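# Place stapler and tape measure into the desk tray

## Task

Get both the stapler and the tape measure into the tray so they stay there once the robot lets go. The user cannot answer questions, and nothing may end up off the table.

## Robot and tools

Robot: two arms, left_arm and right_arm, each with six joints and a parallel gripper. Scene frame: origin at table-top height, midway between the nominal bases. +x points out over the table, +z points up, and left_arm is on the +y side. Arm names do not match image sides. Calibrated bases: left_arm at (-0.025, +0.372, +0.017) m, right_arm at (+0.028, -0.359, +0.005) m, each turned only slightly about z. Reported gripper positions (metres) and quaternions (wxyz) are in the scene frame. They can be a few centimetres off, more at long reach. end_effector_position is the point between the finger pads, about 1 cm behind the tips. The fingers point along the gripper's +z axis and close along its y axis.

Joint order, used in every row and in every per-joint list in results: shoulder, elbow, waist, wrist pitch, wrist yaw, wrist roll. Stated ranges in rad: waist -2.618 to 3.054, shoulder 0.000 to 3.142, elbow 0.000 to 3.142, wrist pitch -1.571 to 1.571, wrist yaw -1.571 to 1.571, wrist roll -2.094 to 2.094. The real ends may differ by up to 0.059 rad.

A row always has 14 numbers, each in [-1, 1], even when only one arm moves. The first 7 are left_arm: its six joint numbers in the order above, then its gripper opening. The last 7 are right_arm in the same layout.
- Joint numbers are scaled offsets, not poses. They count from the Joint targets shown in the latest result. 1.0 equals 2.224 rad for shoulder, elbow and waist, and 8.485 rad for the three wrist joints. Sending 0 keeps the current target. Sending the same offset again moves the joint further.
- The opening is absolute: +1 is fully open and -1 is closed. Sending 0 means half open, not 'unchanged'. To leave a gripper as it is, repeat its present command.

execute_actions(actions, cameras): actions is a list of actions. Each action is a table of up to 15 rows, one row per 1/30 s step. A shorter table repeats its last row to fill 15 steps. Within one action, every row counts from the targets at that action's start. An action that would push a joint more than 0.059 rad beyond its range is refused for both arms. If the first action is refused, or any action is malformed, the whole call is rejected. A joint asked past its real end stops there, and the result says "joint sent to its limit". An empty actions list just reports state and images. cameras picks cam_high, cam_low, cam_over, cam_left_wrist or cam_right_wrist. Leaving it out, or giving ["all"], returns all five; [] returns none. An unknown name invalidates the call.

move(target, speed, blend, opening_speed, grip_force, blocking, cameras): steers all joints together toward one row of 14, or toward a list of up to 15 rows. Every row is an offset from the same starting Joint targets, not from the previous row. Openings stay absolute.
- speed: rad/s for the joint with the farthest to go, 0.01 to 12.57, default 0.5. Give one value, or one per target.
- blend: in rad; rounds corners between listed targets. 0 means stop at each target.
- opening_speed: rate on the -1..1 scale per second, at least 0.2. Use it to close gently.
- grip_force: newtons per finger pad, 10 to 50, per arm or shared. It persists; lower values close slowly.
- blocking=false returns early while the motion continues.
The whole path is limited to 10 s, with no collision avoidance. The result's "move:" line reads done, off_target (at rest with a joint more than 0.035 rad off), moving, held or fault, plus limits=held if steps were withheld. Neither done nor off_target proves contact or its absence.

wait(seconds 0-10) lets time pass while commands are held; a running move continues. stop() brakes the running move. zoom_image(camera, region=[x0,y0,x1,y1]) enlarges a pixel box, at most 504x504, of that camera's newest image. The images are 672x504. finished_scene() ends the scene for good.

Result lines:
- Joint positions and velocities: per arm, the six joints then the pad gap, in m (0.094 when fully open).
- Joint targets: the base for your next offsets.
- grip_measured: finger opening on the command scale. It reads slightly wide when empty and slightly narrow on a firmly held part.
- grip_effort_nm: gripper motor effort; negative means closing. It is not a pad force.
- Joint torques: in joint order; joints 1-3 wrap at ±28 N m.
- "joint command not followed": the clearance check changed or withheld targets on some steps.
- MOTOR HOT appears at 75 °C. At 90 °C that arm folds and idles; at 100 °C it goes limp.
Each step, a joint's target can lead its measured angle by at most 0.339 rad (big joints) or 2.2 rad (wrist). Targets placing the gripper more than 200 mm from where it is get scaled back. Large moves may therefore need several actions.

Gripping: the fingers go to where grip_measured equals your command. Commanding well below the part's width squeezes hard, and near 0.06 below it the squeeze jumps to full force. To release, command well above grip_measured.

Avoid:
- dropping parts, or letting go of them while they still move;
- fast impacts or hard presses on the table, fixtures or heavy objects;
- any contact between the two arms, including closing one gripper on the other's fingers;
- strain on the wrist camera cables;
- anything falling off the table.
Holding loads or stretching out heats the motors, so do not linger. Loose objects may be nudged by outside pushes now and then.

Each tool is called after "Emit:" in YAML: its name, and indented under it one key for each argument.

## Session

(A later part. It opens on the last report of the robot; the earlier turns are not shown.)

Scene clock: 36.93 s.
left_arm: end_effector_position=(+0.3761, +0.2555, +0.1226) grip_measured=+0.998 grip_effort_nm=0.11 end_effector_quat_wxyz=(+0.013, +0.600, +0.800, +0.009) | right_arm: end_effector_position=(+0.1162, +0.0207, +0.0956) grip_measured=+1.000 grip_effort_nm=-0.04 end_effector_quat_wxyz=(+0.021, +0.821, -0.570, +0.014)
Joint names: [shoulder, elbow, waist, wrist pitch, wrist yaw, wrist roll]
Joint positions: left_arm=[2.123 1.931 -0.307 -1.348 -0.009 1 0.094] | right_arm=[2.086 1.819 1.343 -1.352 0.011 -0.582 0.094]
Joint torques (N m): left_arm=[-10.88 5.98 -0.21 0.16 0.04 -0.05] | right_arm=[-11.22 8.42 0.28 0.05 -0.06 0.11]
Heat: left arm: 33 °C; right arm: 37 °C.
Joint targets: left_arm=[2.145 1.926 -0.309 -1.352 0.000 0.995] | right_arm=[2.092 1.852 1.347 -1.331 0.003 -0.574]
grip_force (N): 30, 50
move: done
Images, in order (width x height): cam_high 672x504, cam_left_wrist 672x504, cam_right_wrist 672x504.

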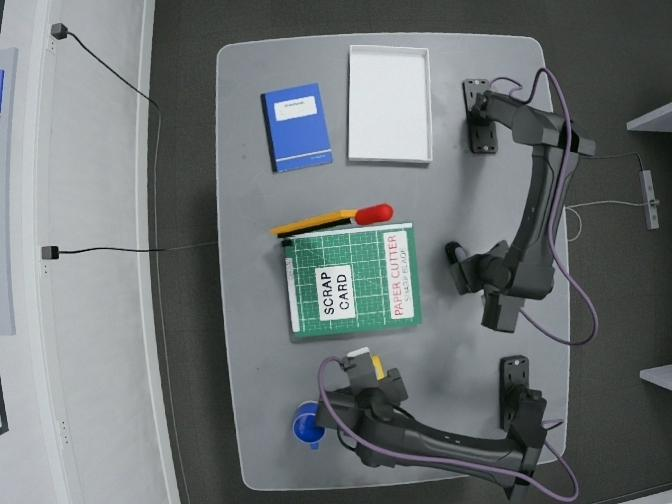

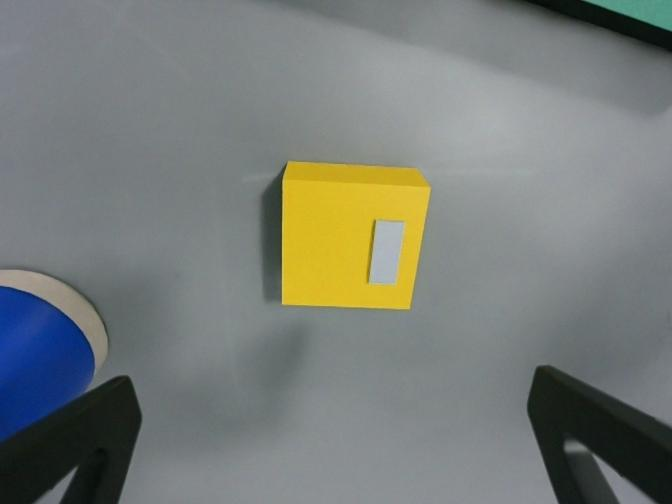

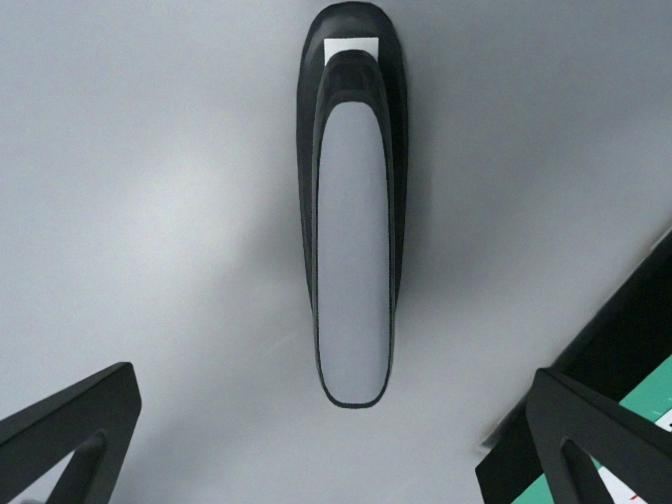

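Emit:
move:
  target: [0.0171,-0.1371,-0.004,0.0404,0,-0.0011,1,0.0598,-0.0018,0.0108,0.0163,0,0.0028,1]
  speed: 0.25
  cameras: ["cam_high","cam_left_wrist","cam_right_wrist","cam_low"]

Scene clock: 39.50 s.
left_arm: end_effector_position=(+0.3745, +0.2537, +0.0330) grip_measured=+0.998 grip_effort_nm=0.11 end_effector_quat_wxyz=(+0.015, +0.598, +0.801, +0.010) | right_arm: end_effector_position=(+0.1134, +0.0498, +0.0454) grip_measured=+1.000 grip_effort_nm=-0.04 end_effector_quat_wxyz=(+0.015, +0.821, -0.571, +0.012)
Joint names: [shoulder, elbow, waist, wrist pitch, wrist yaw, wrist roll]
Joint positions: left_arm=[2.16 1.63 -0.312 -1.006 -0.009 0.99 0.094] | right_arm=[2.213 1.819 1.366 -1.214 0.011 -0.559 0.094]
Joint torques (N m): left_arm=[-11 5.53 -0.49 0.18 0.04 -0.06] | right_arm=[-11.7 8.05 0.44 0.08 -0.06 0.11]
Heat: left arm: 33 °C; right arm: 36 °C.
Joint targets: left_arm=[2.183 1.621 -0.318 -1.010 0.000 0.986] | right_arm=[2.225 1.848 1.371 -1.192 0.003 -0.550]
grip_force (N): 30, 50
move: done
Images, in order (width x height): cam_high 672x504, cam_low 672x504, cam_left_wrist 672x504, cam_right_wrist 672x504.

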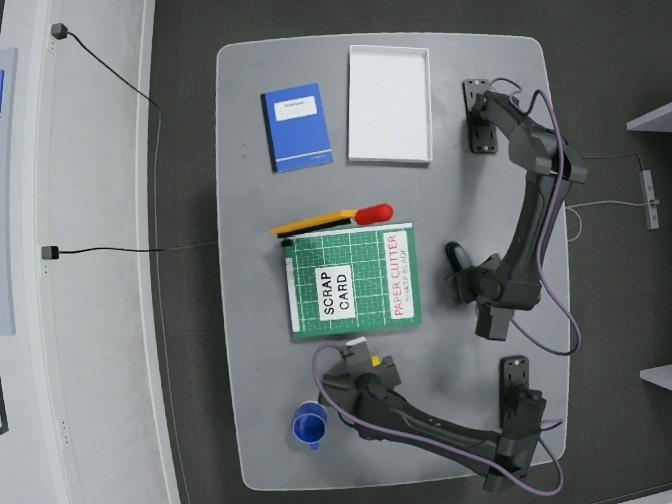

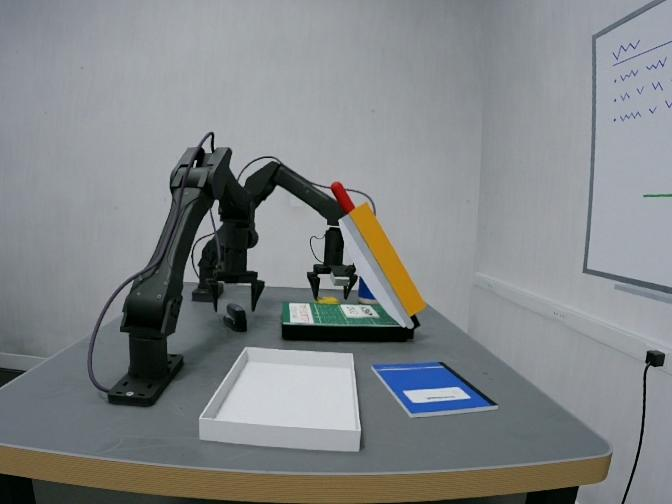

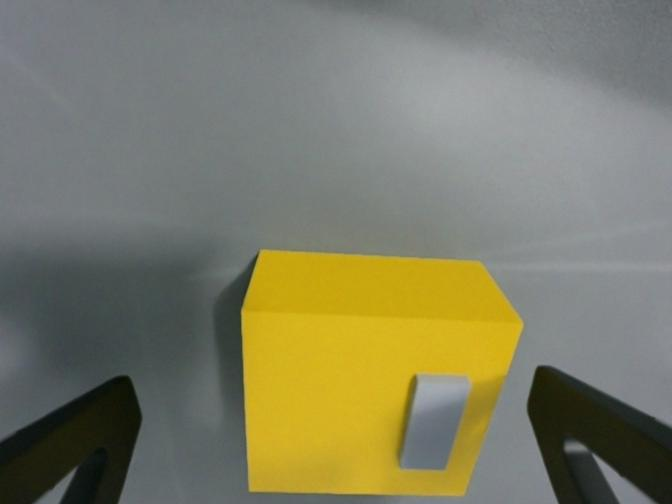

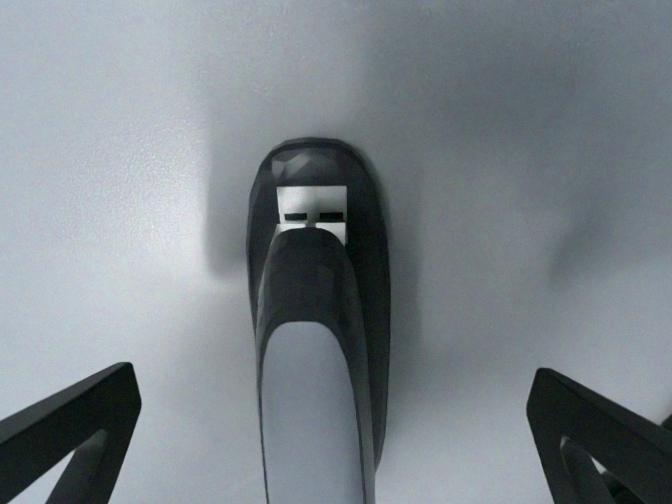

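Emit:
move:
  target: [-0.0063,-0.0306,0,0.0065,0,0,1,0.0018,-0.0351,0.0054,0.0094,0,0.0014,1]
  speed: 0.15
  cameras: ["cam_left_wrist","cam_right_wrist","cam_low"]

Scene clock: 41.00 s.
left_arm: end_effector_position=(+0.3665, +0.2561, +0.0169) grip_measured=+0.998 grip_effort_nm=0.11 end_effector_quat_wxyz=(+0.009, +0.598, +0.801, +0.008) | right_arm: end_effector_position=(+0.1096, +0.0580, +0.0338) grip_measured=+1.000 grip_effort_nm=-0.04 end_effector_quat_wxyz=(-0.001, +0.821, -0.571, +0.006)
Joint names: [shoulder, elbow, waist, wrist pitch, wrist yaw, wrist roll]
Joint positions: left_arm=[2.16 1.563 -0.312 -0.951 -0.009 0.99 0.094] | right_arm=[2.216 1.777 1.378 -1.135 0.011 -0.547 0.094]
Joint torques (N m): left_arm=[-12.15 5.31 -0.47 0.15 0.04 -0.05] | right_arm=[-11.66 5.18 0.39 0.09 -0.06 0.09]
Heat: left arm: 33 °C; right arm: 36 °C.
Joint targets: left_arm=[2.169 1.553 -0.318 -0.954 0.000 0.986] | right_arm=[2.228 1.769 1.383 -1.113 0.003 -0.538]
grip_force (N): 30, 50
move: done
Images, in order (width x height): cam_low 672x504, cam_left_wrist 672x504, cam_right_wrist 672x504.

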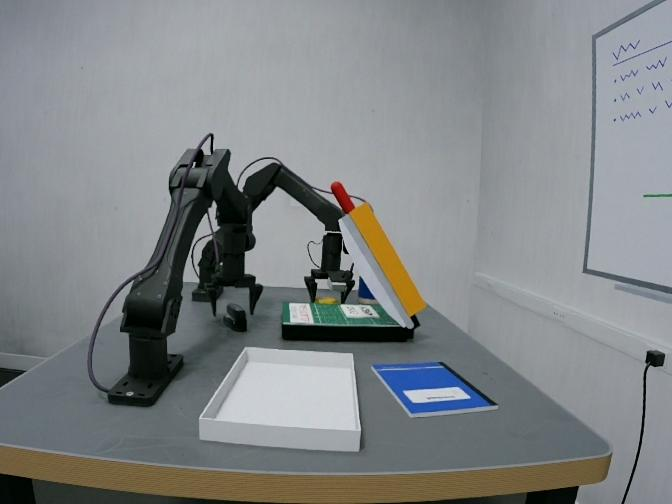

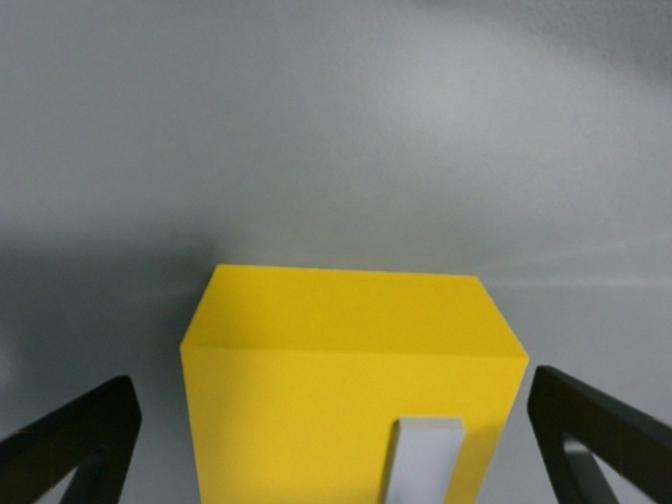

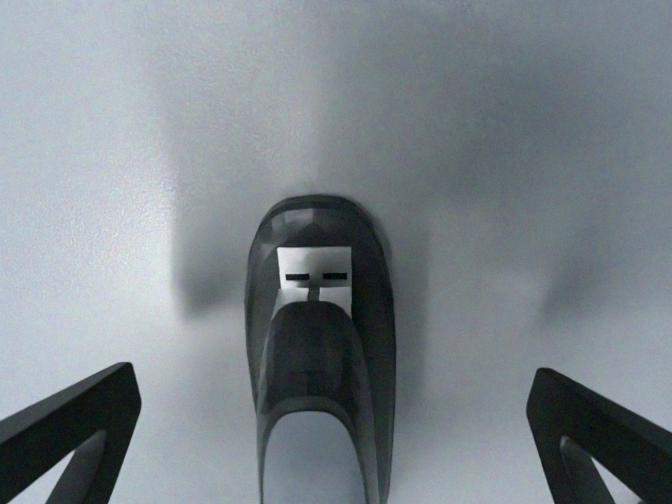

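Emit:
move:
  target:
    - [0,0,0,0,0,0,1,-0.0045,-0.0202,0.0045,0.0041,0,0.0012,1]
    - [0,0,0,0,0,0,-0.1,-0.0045,-0.0202,0.0045,0.0041,0,0.0012,-0.6]
  speed: 0.15
  grip_force: 30
  opening_speed: 1
  cameras: ["cam_left_wrist","cam_right_wrist","cam_low"]

Scene clock: 45.60 s.
left_arm: end_effector_position=(+0.3665, +0.2559, +0.0169) grip_measured=+0.293 grip_effort_nm=-0.66 end_effector_quat_wxyz=(+0.009, +0.599, +0.801, +0.008) | right_arm: end_effector_position=(+0.1048, +0.0551, +0.0229) grip_measured=-0.221 grip_effort_nm=-0.63 end_effector_quat_wxyz=(+0.002, +0.821, -0.571, +0.007)
Joint names: [shoulder, elbow, waist, wrist pitch, wrist yaw, wrist roll]
Joint positions: left_arm=[2.16 1.563 -0.313 -0.95 -0.009 0.99 0.061] | right_arm=[2.216 1.733 1.388 -1.096 0.011 -0.536 0.037]
Joint torques (N m): left_arm=[-12.15 5.33 -0.46 0.16 0.04 -0.06] | right_arm=[-12.46 5.08 0.4 0.09 -0.06 0.1]
Heat: left arm: 32 °C; right arm: 35 °C.
Joint targets: left_arm=[2.169 1.553 -0.318 -0.954 0.000 0.986] | right_arm=[2.218 1.724 1.393 -1.078 0.003 -0.528]
grip_force (N): 30, 30
move: done
Images, in order (width x height): cam_low 672x504, cam_left_wrist 672x504, cam_right_wrist 672x504.

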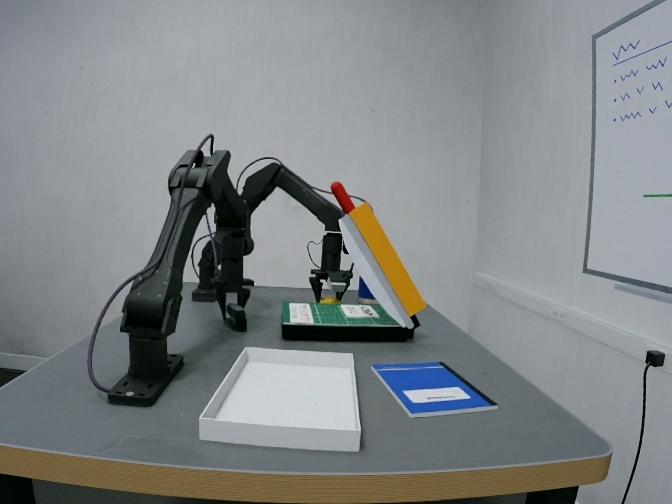

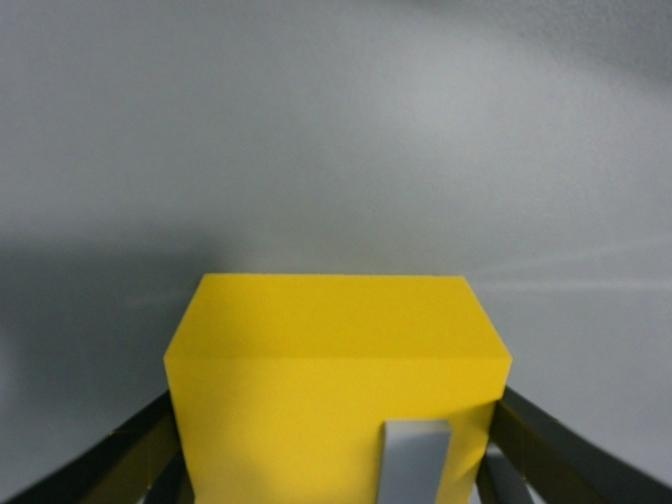

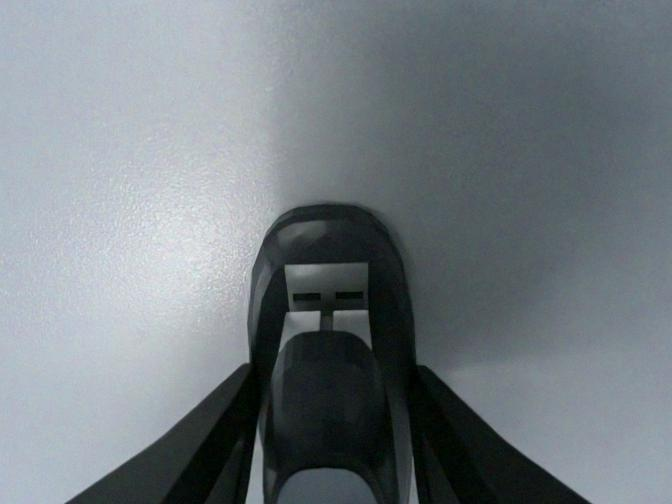

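Emit:
move:
  target:
    - [-0.0486,0.1799,0,-0.06,0,0,-0.1,-0.0373,0.1223,0,-0.0417,0,0,-0.6]
    - [-0.0486,0.1799,0,-0.06,0,0,-0.1,-0.3228,-0.1475,0,-0.0458,0,0,-0.6]
    - [-0.0486,0.1799,0,-0.06,0,0,-0.1,-0.3228,-0.1475,-0.6057,-0.0458,0,-0.1169,-0.6]
    - [-0.0459,0.1313,-0.4051,-0.0466,0,-0.1162,-0.1,-0.2388,-0.1142,-0.6057,-0.0325,0,-0.1169,-0.6]
  speed: [0.4,0.7,0.8,0.7]
  blend: [0.05,0.15,0.1,0]

Scene clock: 52.50 s.
left_arm: end_effector_position=(+0.1190, -0.0013, +0.1123) grip_measured=+0.293 grip_effort_nm=-0.66 end_effector_quat_wxyz=(-0.009, +0.568, +0.823, +0.005) | right_arm: end_effector_position=(+0.3184, -0.3452, +0.1345) grip_measured=-0.598 grip_effort_nm=-0.11 end_effector_quat_wxyz=(+0.019, +0.703, -0.710, -0.009)
Joint names: [shoulder, elbow, waist, wrist pitch, wrist yaw, wrist roll]
Joint positions: left_arm=[2.099 1.853 -1.222 -1.346 0.002 0.006 0.061] | right_arm=[1.68 1.437 0.049 -1.368 0.011 -1.509 0.019]
Joint torques (N m): left_arm=[-15.79 5.67 0.24 0.09 -0.06 -0.05] | right_arm=[-7.06 8.53 -0.34 0.01 -0.06 -0.11]
Motor temperatures (°C): left_arm=[29 33 23 25 22 22 22] | right_arm=[29 34 20 22 20 23 21]
Heat: left arm: 33 °C; right arm: 34 °C.
Joint targets: left_arm=[2.067 1.845 -1.219 -1.350 -0.001 0.000] | right_arm=[1.687 1.470 0.046 -1.354 0.003 -1.520]
grip_force (N): 30, 30
move: done

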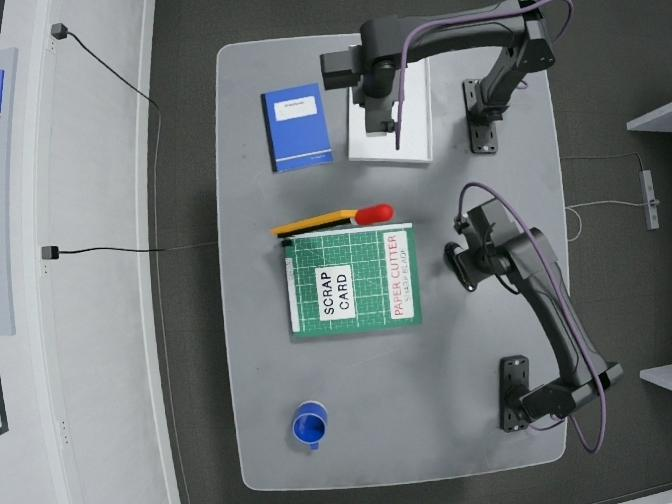

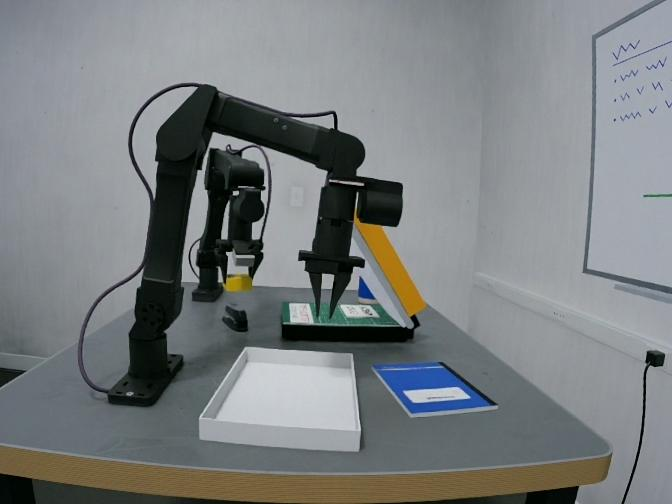

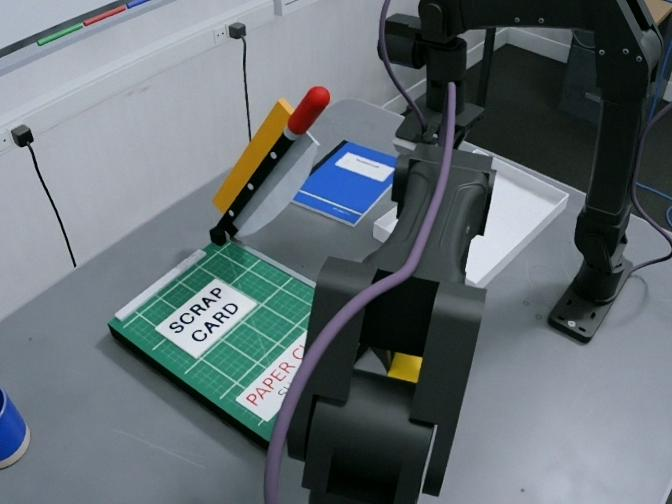

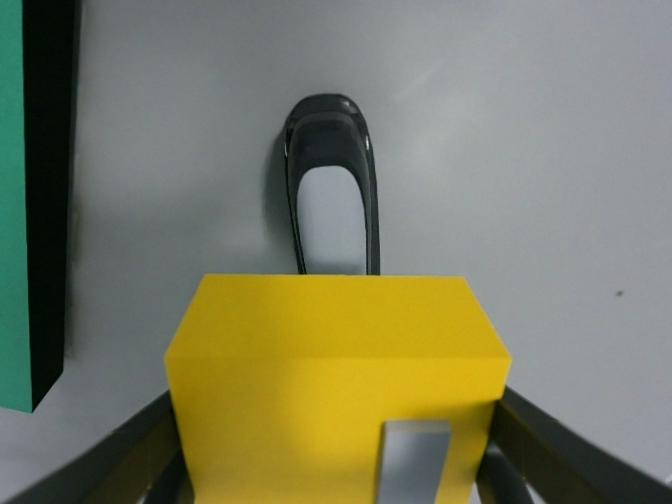

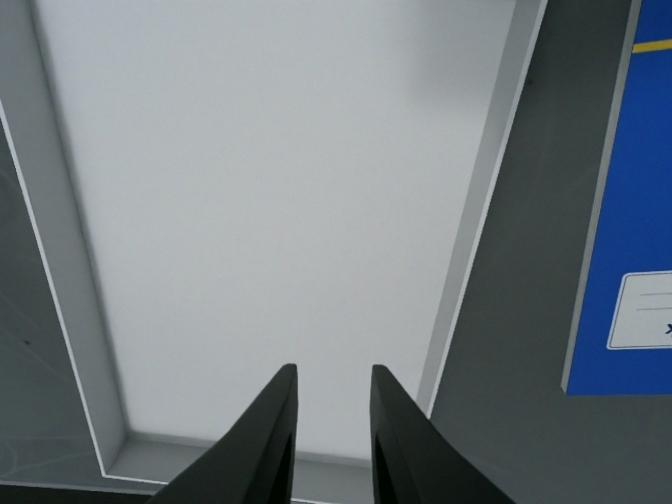

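Emit:
move:
  target:
    - [0,0.045,0.4047,-0.0118,0,0,-0.1,-0.0841,-0.0333,0,-0.0133,0,0,1]
    - [0,0.045,0.4047,-0.0118,0,0,-0.1,-0.0841,-0.0333,0.6034,-0.0133,0,0.1161,1]
    - [0,0.045,0.4047,-0.0118,0,0,-0.1,0.21,0.2149,0.6034,-0.0013,0,0.1161,1]
  speed: 0.8
  blend: [0.1,0.1,0]
  cameras: ["cam_high","cam_right_wrist","cam_low"]

Scene clock: 57.80 s.
left_arm: end_effector_position=(+0.3541, +0.2582, +0.1290) grip_measured=+0.293 grip_effort_nm=-0.66 end_effector_quat_wxyz=(-0.016, +0.149, +0.989, +0.005) | right_arm: end_effector_position=(+0.1034, +0.0399, +0.0940) grip_measured=+0.998 grip_effort_nm=0.05 end_effector_quat_wxyz=(+0.018, +0.822, -0.569, +0.014)
Joint names: [shoulder, elbow, waist, wrist pitch, wrist yaw, wrist roll]
Joint positions: left_arm=[2.099 1.919 -0.315 -1.425 -0.005 0.004 0.061] | right_arm=[2.154 1.916 1.385 -1.379 0.011 -0.543 0.094]
Joint torques (N m): left_arm=[-15.72 8.72 -0.35 -0.12 0 -0.06] | right_arm=[-12.21 8.36 0.23 0 -0.07 0.1]
Heat: left arm: 33 °C; right arm: 34 °C.
Joint targets: left_arm=[2.067 1.945 -0.319 -1.450 -0.001 0.000] | right_arm=[2.155 1.949 1.388 -1.365 0.003 -0.535]
grip_force (N): 30, 30
move: done
Images, in order (width x height): cam_high 672x504, cam_low 672x504, cam_right_wrist 672x504.

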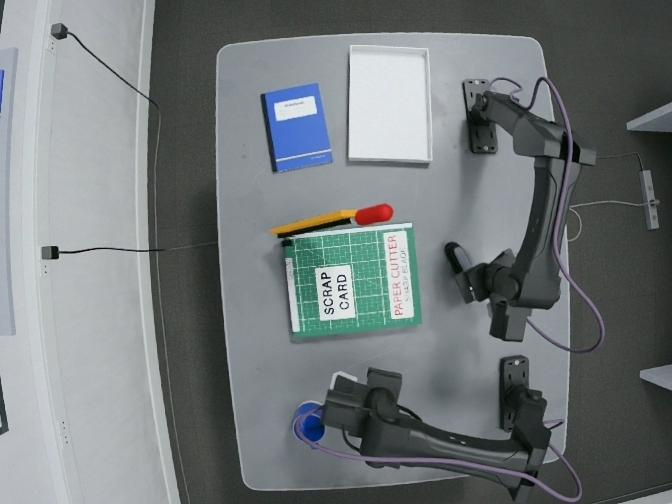

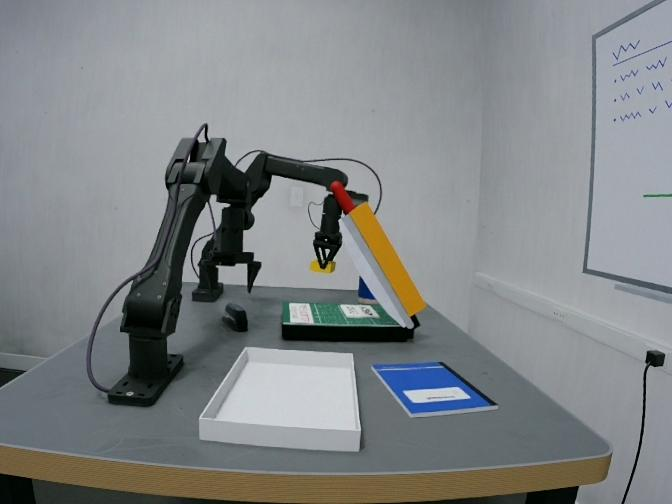

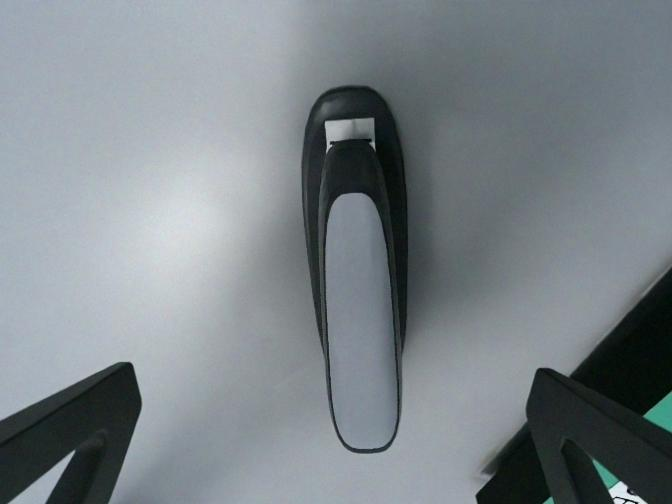

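Emit:
move:
  target: [0,0,0,0,0,0,-0.1,-0.0108,-0.1479,-0.0144,0.0359,0,-0.0024,1]
  speed: 0.3
  cameras: ["cam_low","cam_right_wrist","cam_over"]

Emit:
zoom_image:
  camera: "cam_low"
  region: [180, 240, 300, 350]

Scene clock: 59.97 s.
left_arm: end_effector_position=(+0.3541, +0.2582, +0.1290) grip_measured=+0.293 grip_effort_nm=-0.66 end_effector_quat_wxyz=(-0.016, +0.149, +0.989, +0.005) | right_arm: end_effector_position=(+0.1108, +0.0291, +0.0216) grip_measured=+0.998 grip_effort_nm=0.06 end_effector_quat_wxyz=(+0.016, +0.816, -0.577, +0.013)
Joint names: [shoulder, elbow, waist, wrist pitch, wrist yaw, wrist roll]
Joint positions: left_arm=[2.099 1.919 -0.315 -1.425 -0.005 0.004 0.061] | right_arm=[2.154 1.625 1.362 -1.083 0.011 -0.547 0.094]
Joint torques (N m): left_arm=[-15.71 8.72 -0.36 -0.12 0 -0.06] | right_arm=[-14.15 5.14 -0.49 0.08 -0.07 -0.08]
Heat: left arm: 34 °C; right arm: 34 °C.
Joint targets: left_arm=[2.067 1.945 -0.319 -1.450 -0.001 0.000] | right_arm=[2.131 1.619 1.357 -1.060 0.003 -0.555]
grip_force (N): 30, 30
move: done
Images, in order (width x height): cam_low 672x504, cam_over 672x504, cam_right_wrist 672x504.

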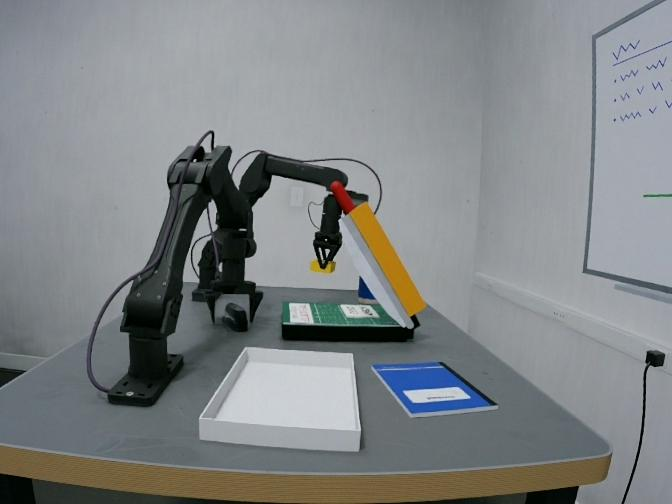

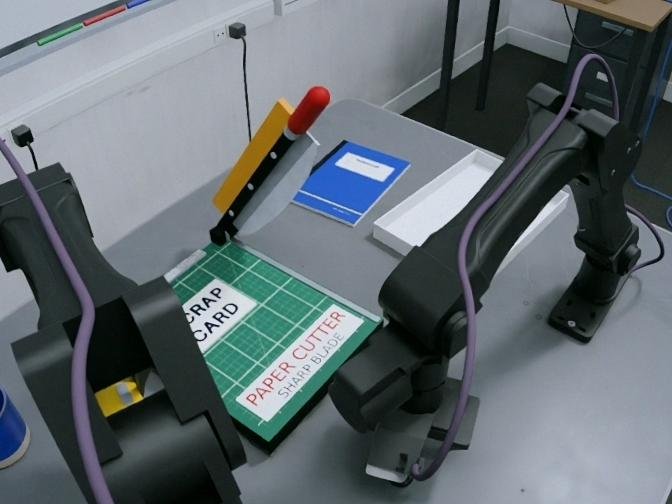

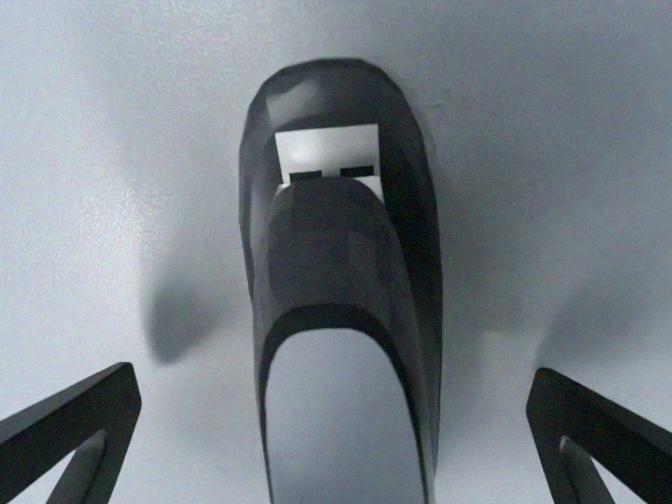

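Scaled by 4.200 from the camera's 672x504 image, which has a finer 960x720 frame.

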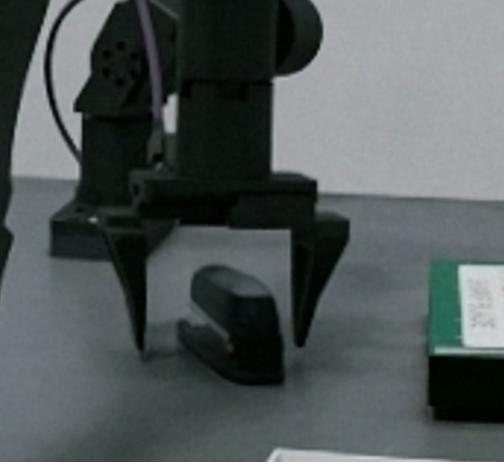

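Emit:
move:
  target:
    - [0,0,0,0,0,0,-0.1,0,0.0265,0,-0.0069,0,0,1]
    - [0,0,0,0,0,0,-0.1,0,0.0265,0,-0.0069,0,0,-0.7]
  speed: 0.2
  grip_force: [30,50]
  opening_speed: 1
  cameras: ["cam_low","cam_right_wrist"]

Emit:
zoom_image:
  camera: "cam_low"
  region: [180, 240, 300, 350]

Scene clock: 63.20 s.
left_arm: end_effector_position=(+0.3541, +0.2582, +0.1290) grip_measured=+0.293 grip_effort_nm=-0.65 end_effector_quat_wxyz=(-0.016, +0.149, +0.989, +0.005) | right_arm: end_effector_position=(+0.1114, +0.0308, +0.0271) grip_measured=-0.428 grip_effort_nm=-1.05 end_effector_quat_wxyz=(+0.016, +0.817, -0.577, +0.013)
Joint names: [shoulder, elbow, waist, wrist pitch, wrist yaw, wrist roll]
Joint positions: left_arm=[2.099 1.919 -0.315 -1.425 -0.005 0.004 0.061] | right_arm=[2.154 1.648 1.361 -1.104 0.012 -0.549 0.027]
Joint torques (N m): left_arm=[-15.71 8.73 -0.38 -0.12 0.01 -0.05] | right_arm=[-14.19 8.05 -0.46 -0.25 -0.07 -0.05]
Heat: left arm: 34 °C; right arm: 34 °C.
Joint targets: left_arm=[2.067 1.945 -0.319 -1.450 -0.001 0.000] | right_arm=[2.131 1.678 1.356 -1.119 0.003 -0.555]
grip_force (N): 30, 50
move: done
Images, in order (width x height): cam_low 672x504, cam_right_wrist 672x504.

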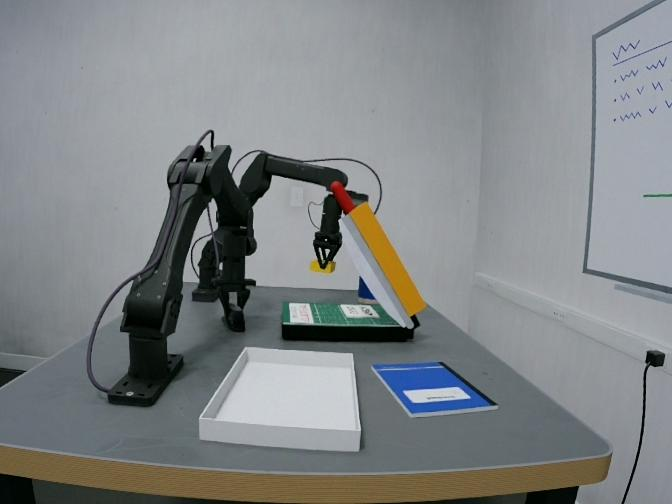

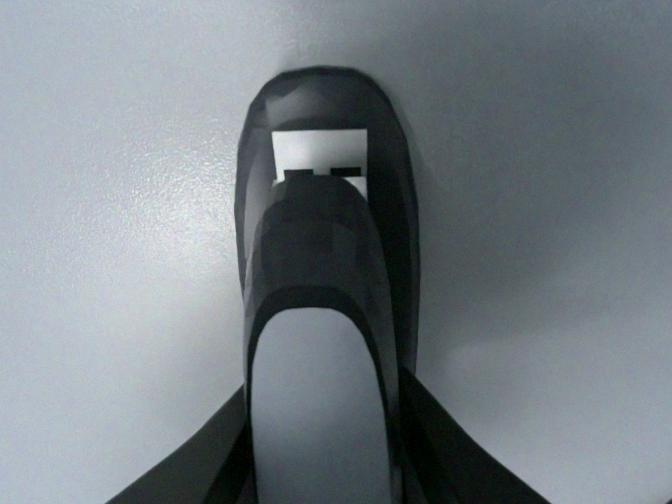

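Scaled by 4.200 from the camera's 672x504 image, which has a finer 960x720 frame.

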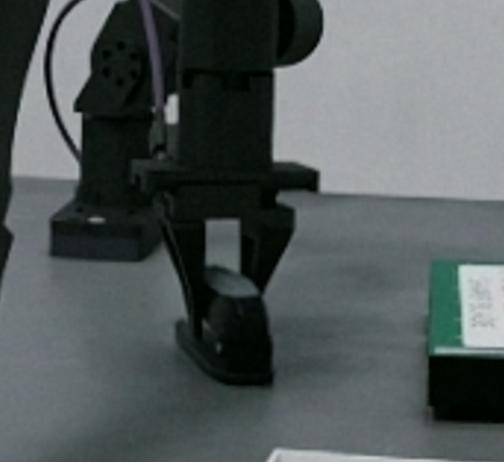

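Emit:
move:
  target: [0,0,0,0,0,0,-0.1,-0.0139,0.1358,0,-0.0391,0,0,-0.7]
  speed: 0.3
  cameras: ["cam_low","cam_right_wrist"]

Scene clock: 65.07 s.
left_arm: end_effector_position=(+0.3541, +0.2582, +0.1290) grip_measured=+0.293 grip_effort_nm=-0.65 end_effector_quat_wxyz=(-0.016, +0.149, +0.989, +0.005) | right_arm: end_effector_position=(+0.1118, +0.0327, +0.1034) grip_measured=-0.428 grip_effort_nm=-1.06 end_effector_quat_wxyz=(+0.026, +0.817, -0.576, +0.018)
Joint names: [shoulder, elbow, waist, wrist pitch, wrist yaw, wrist roll]
Joint positions: left_arm=[2.099 1.919 -0.315 -1.425 -0.005 0.004 0.061] | right_arm=[2.149 1.945 1.361 -1.429 0.012 -0.549 0.027]
Joint torques (N m): left_arm=[-15.72 8.75 -0.36 -0.12 0.01 -0.05] | right_arm=[-16.83 8.61 -0.46 -0.35 -0.07 -0.06]
Heat: left arm: 34 °C; right arm: 34 °C.
Joint targets: left_arm=[2.067 1.945 -0.319 -1.450 -0.001 0.000] | right_arm=[2.100 1.980 1.356 -1.450 0.003 -0.555]
grip_force (N): 30, 50
move: off_target (right_arm); right_arm: the shoulder is farthest, 0.049 rad from its target
Images, in order (width x height): cam_low 672x504, cam_right_wrist 672x504.

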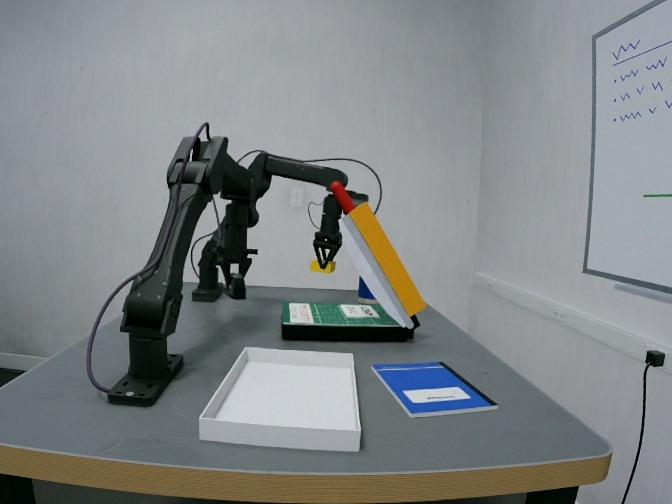

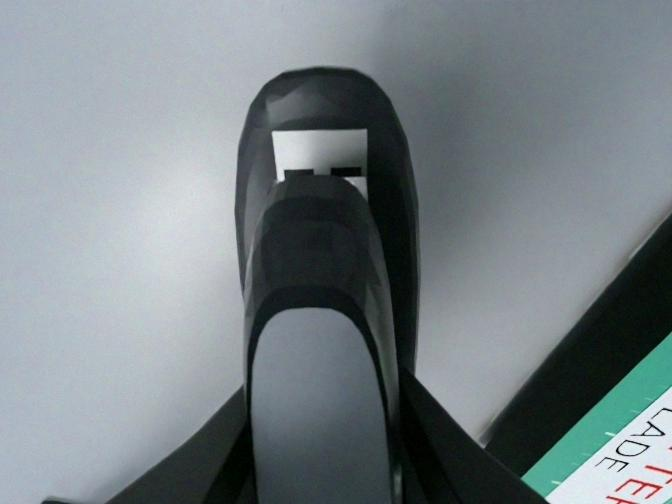

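Emit:
move:
  target:
    - [0,0,0,0,0,0,-0.1,-0.2698,-0.2626,0,-0.002,0,0,-0.7]
    - [0,0,0,0,0,0,-0.1,-0.2698,-0.2626,-0.5962,-0.002,0,-0.1137,-0.7]
    - [0,-0.045,-0.4047,0.0118,0,0,-0.1,-0.1812,-0.2594,-0.5962,0.0204,0,-0.1137,-0.7]
  speed: 0.7
  blend: [0.1,0.1,0]

Scene clock: 70.37 s.
left_arm: end_effector_position=(+0.1188, -0.0014, +0.1123) grip_measured=+0.293 grip_effort_nm=-0.65 end_effector_quat_wxyz=(-0.010, +0.567, +0.823, +0.004) | right_arm: end_effector_position=(+0.3292, -0.3491, +0.1215) grip_measured=-0.428 grip_effort_nm=-1.06 end_effector_quat_wxyz=(+0.008, +0.698, -0.716, +0.000)
Joint names: [shoulder, elbow, waist, wrist pitch, wrist yaw, wrist roll]
Joint positions: left_arm=[2.099 1.853 -1.222 -1.346 0.004 0.004 0.061] | right_arm=[1.694 1.402 0.034 -1.29 0.011 -1.51 0.027]
Joint torques (N m): left_arm=[-15.77 5.65 0.24 0.08 -0.08 -0.05] | right_arm=[-7.71 5.98 -0.39 0.04 -0.06 -0.1]
Heat: left arm: 34 °C; right arm: 33 °C.
Joint targets: left_arm=[2.067 1.845 -1.219 -1.350 0.000 0.000] | right_arm=[1.697 1.404 0.030 -1.277 0.003 -1.520]
grip_force (N): 30, 50
move: done

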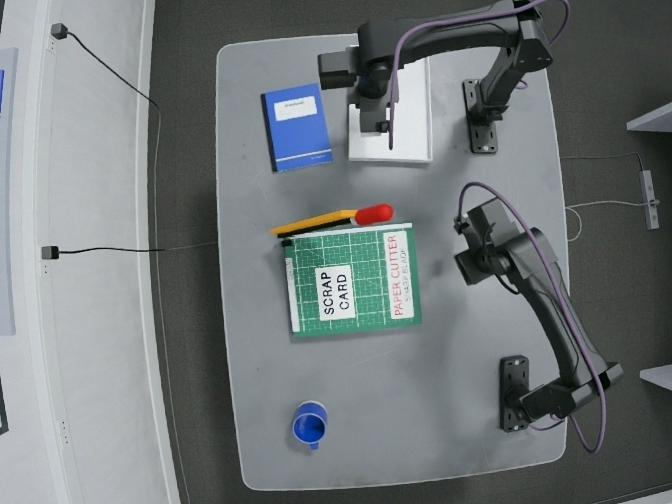

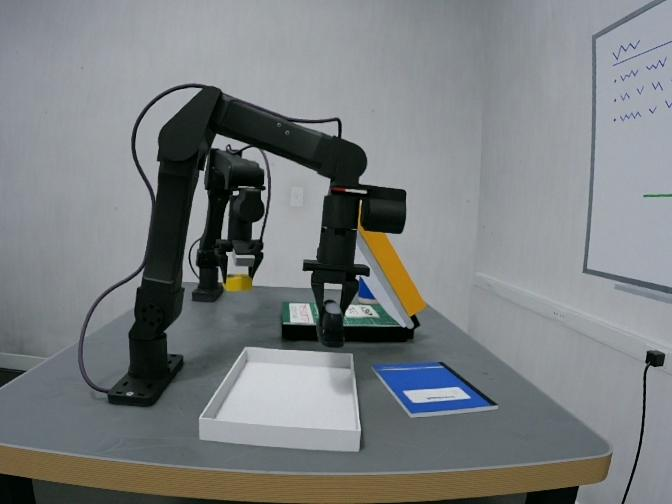

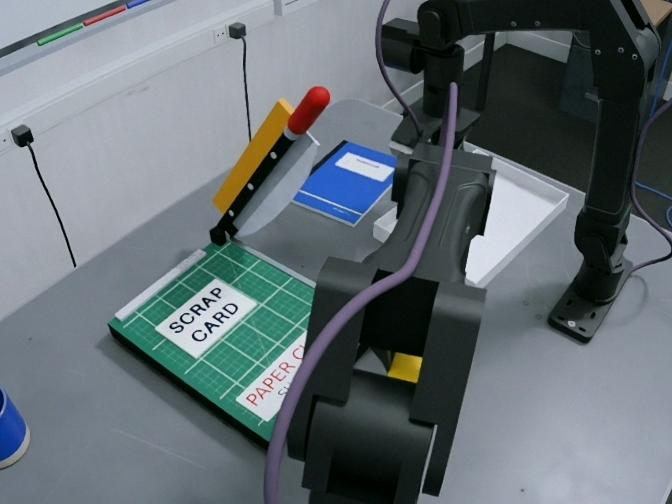

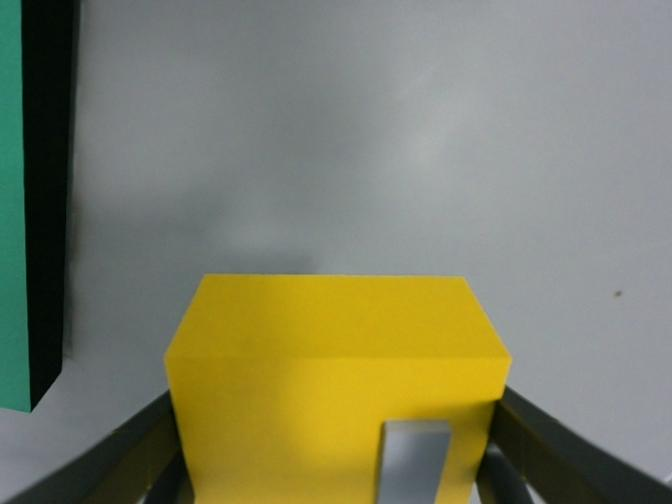

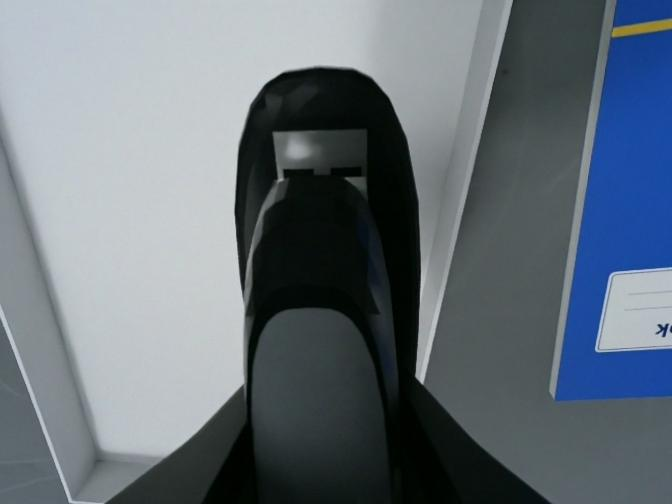

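Emit:
move:
  target: [0.0346,-0.1385,0,0.0455,0,0,-0.1,0.013,-0.1374,0,0.0209,0,0,-0.7]
  speed: 0.2
  cameras: ["cam_low","cam_right_wrist","cam_left_wrist"]

Emit:
zoom_image:
  camera: "cam_low"
  region: [200, 240, 370, 440]

Scene clock: 73.23 s.
left_arm: end_effector_position=(+0.1200, -0.0044, +0.0256) grip_measured=+0.293 grip_effort_nm=-0.66 end_effector_quat_wxyz=(+0.010, +0.567, +0.823, -0.009) | right_arm: end_effector_position=(+0.2829, -0.3508, +0.0436) grip_measured=-0.428 grip_effort_nm=-1.06 end_effector_quat_wxyz=(+0.061, +0.696, -0.713, -0.048)
Joint names: [shoulder, elbow, waist, wrist pitch, wrist yaw, wrist roll]
Joint positions: left_arm=[2.125 1.544 -1.222 -0.962 0.004 0.004 0.061] | right_arm=[1.721 1.102 0.034 -1.108 0.011 -1.51 0.027]
Joint torques (N m): left_arm=[-10.95 5.65 0.24 0.19 -0.07 -0.06] | right_arm=[-7.12 4.9 -0.38 -0.23 -0.06 -0.1]
Heat: left arm: 34 °C; right arm: 33 °C.
Joint targets: left_arm=[2.144 1.537 -1.219 -0.964 0.000 0.000] | right_arm=[1.725 1.098 0.030 -1.100 0.003 -1.520]
grip_force (N): 30, 50
move: done
Images, in order (width x height): cam_low 672x504, cam_left_wrist 672x504, cam_right_wrist 672x504.

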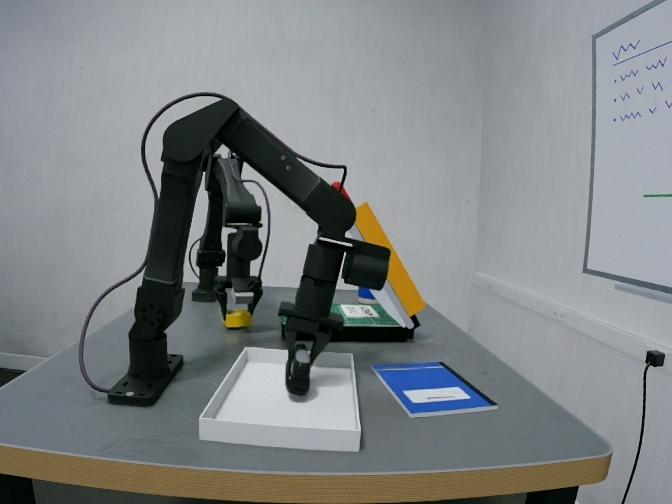

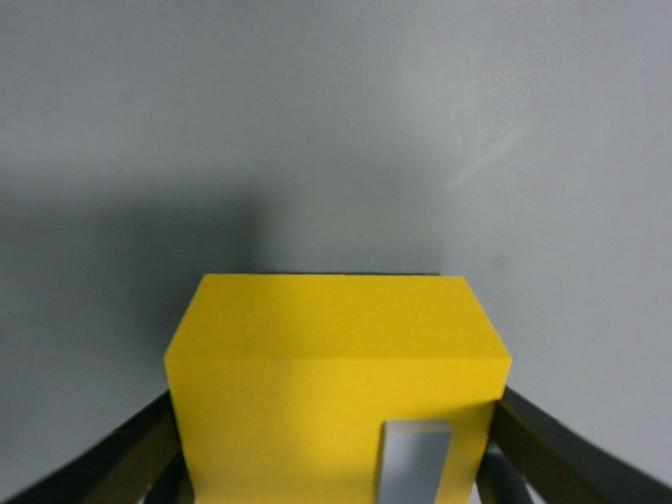

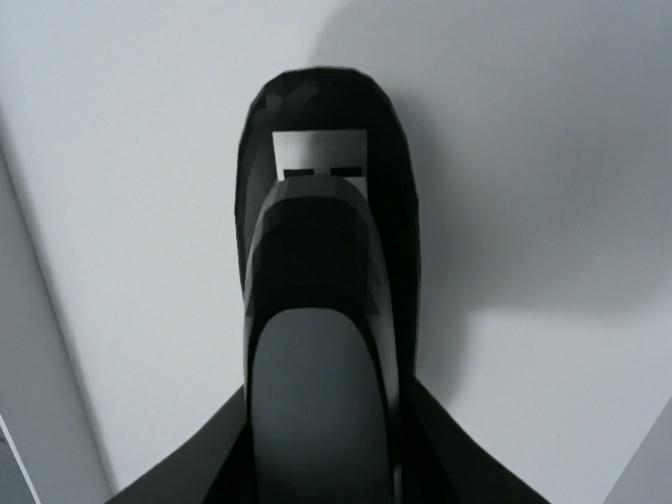

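Scaled by 2.520 from the camera's 672x504 image, which has a finer 960x720 frame.

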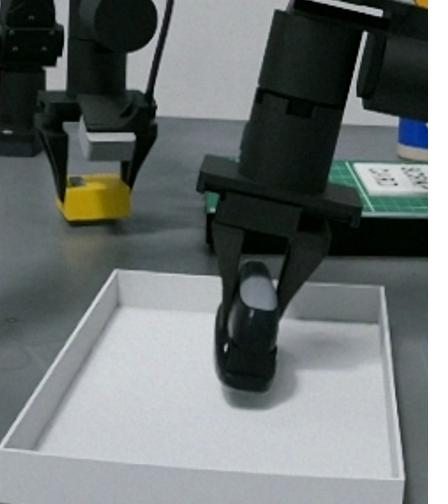

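Emit:
move:
  target: [0.0027,-0.0076,0,0.0027,0,0,-0.1,0,0,0,0.0184,0,0,-0.7]
  speed: 0.2
  cameras: ["cam_low","cam_right_wrist"]

Emit:
zoom_image:
  camera: "cam_low"
  region: [200, 240, 370, 440]

Scene clock: 74.83 s.
left_arm: end_effector_position=(+0.1202, -0.0050, +0.0221) grip_measured=+0.293 grip_effort_nm=-0.66 end_effector_quat_wxyz=(+0.013, +0.567, +0.823, -0.011) | right_arm: end_effector_position=(+0.3201, -0.3495, +0.0405) grip_measured=-0.428 grip_effort_nm=-1.06 end_effector_quat_wxyz=(+0.006, +0.698, -0.716, +0.002)
Joint names: [shoulder, elbow, waist, wrist pitch, wrist yaw, wrist roll]
Joint positions: left_arm=[2.125 1.528 -1.222 -0.939 0.004 0.004 0.061] | right_arm=[1.721 1.102 0.034 -0.958 0.011 -1.51 0.027]
Joint torques (N m): left_arm=[-10.37 5.5 0.23 0.2 -0.08 -0.05] | right_arm=[-7.41 5.16 -0.38 0.06 -0.06 -0.1]
Heat: left arm: 34 °C; right arm: 33 °C.
Joint targets: left_arm=[2.150 1.520 -1.219 -0.941 0.000 0.000] | right_arm=[1.725 1.098 0.030 -0.944 0.003 -1.520]
grip_force (N): 30, 50
move: done
Images, in order (width x height): cam_low 672x504, cam_right_wrist 672x504.

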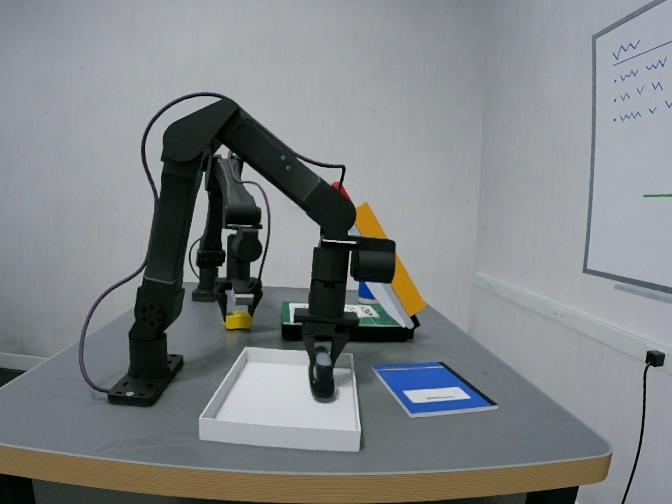

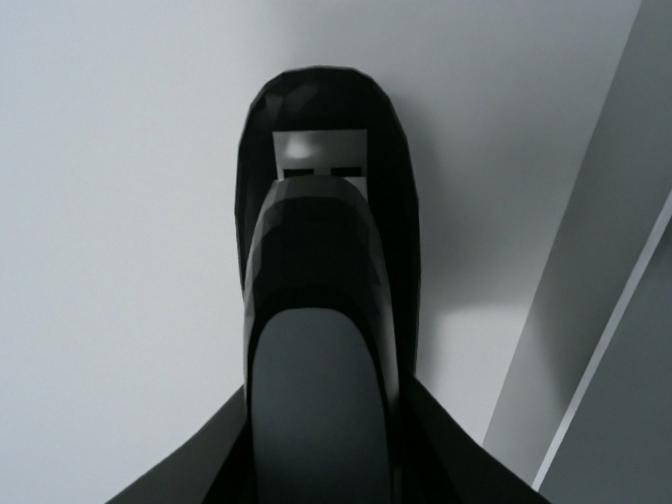

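Scaled by 2.520 from the camera's 672x504 image, which has a finer 960x720 frame.

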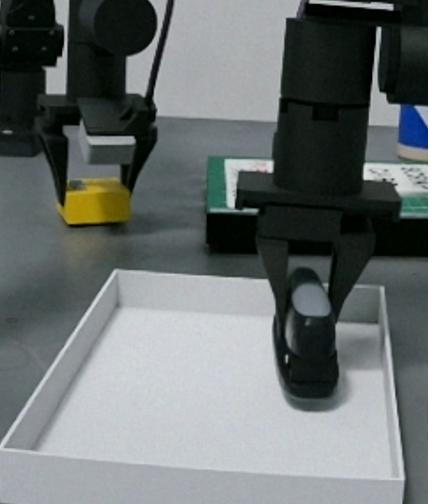

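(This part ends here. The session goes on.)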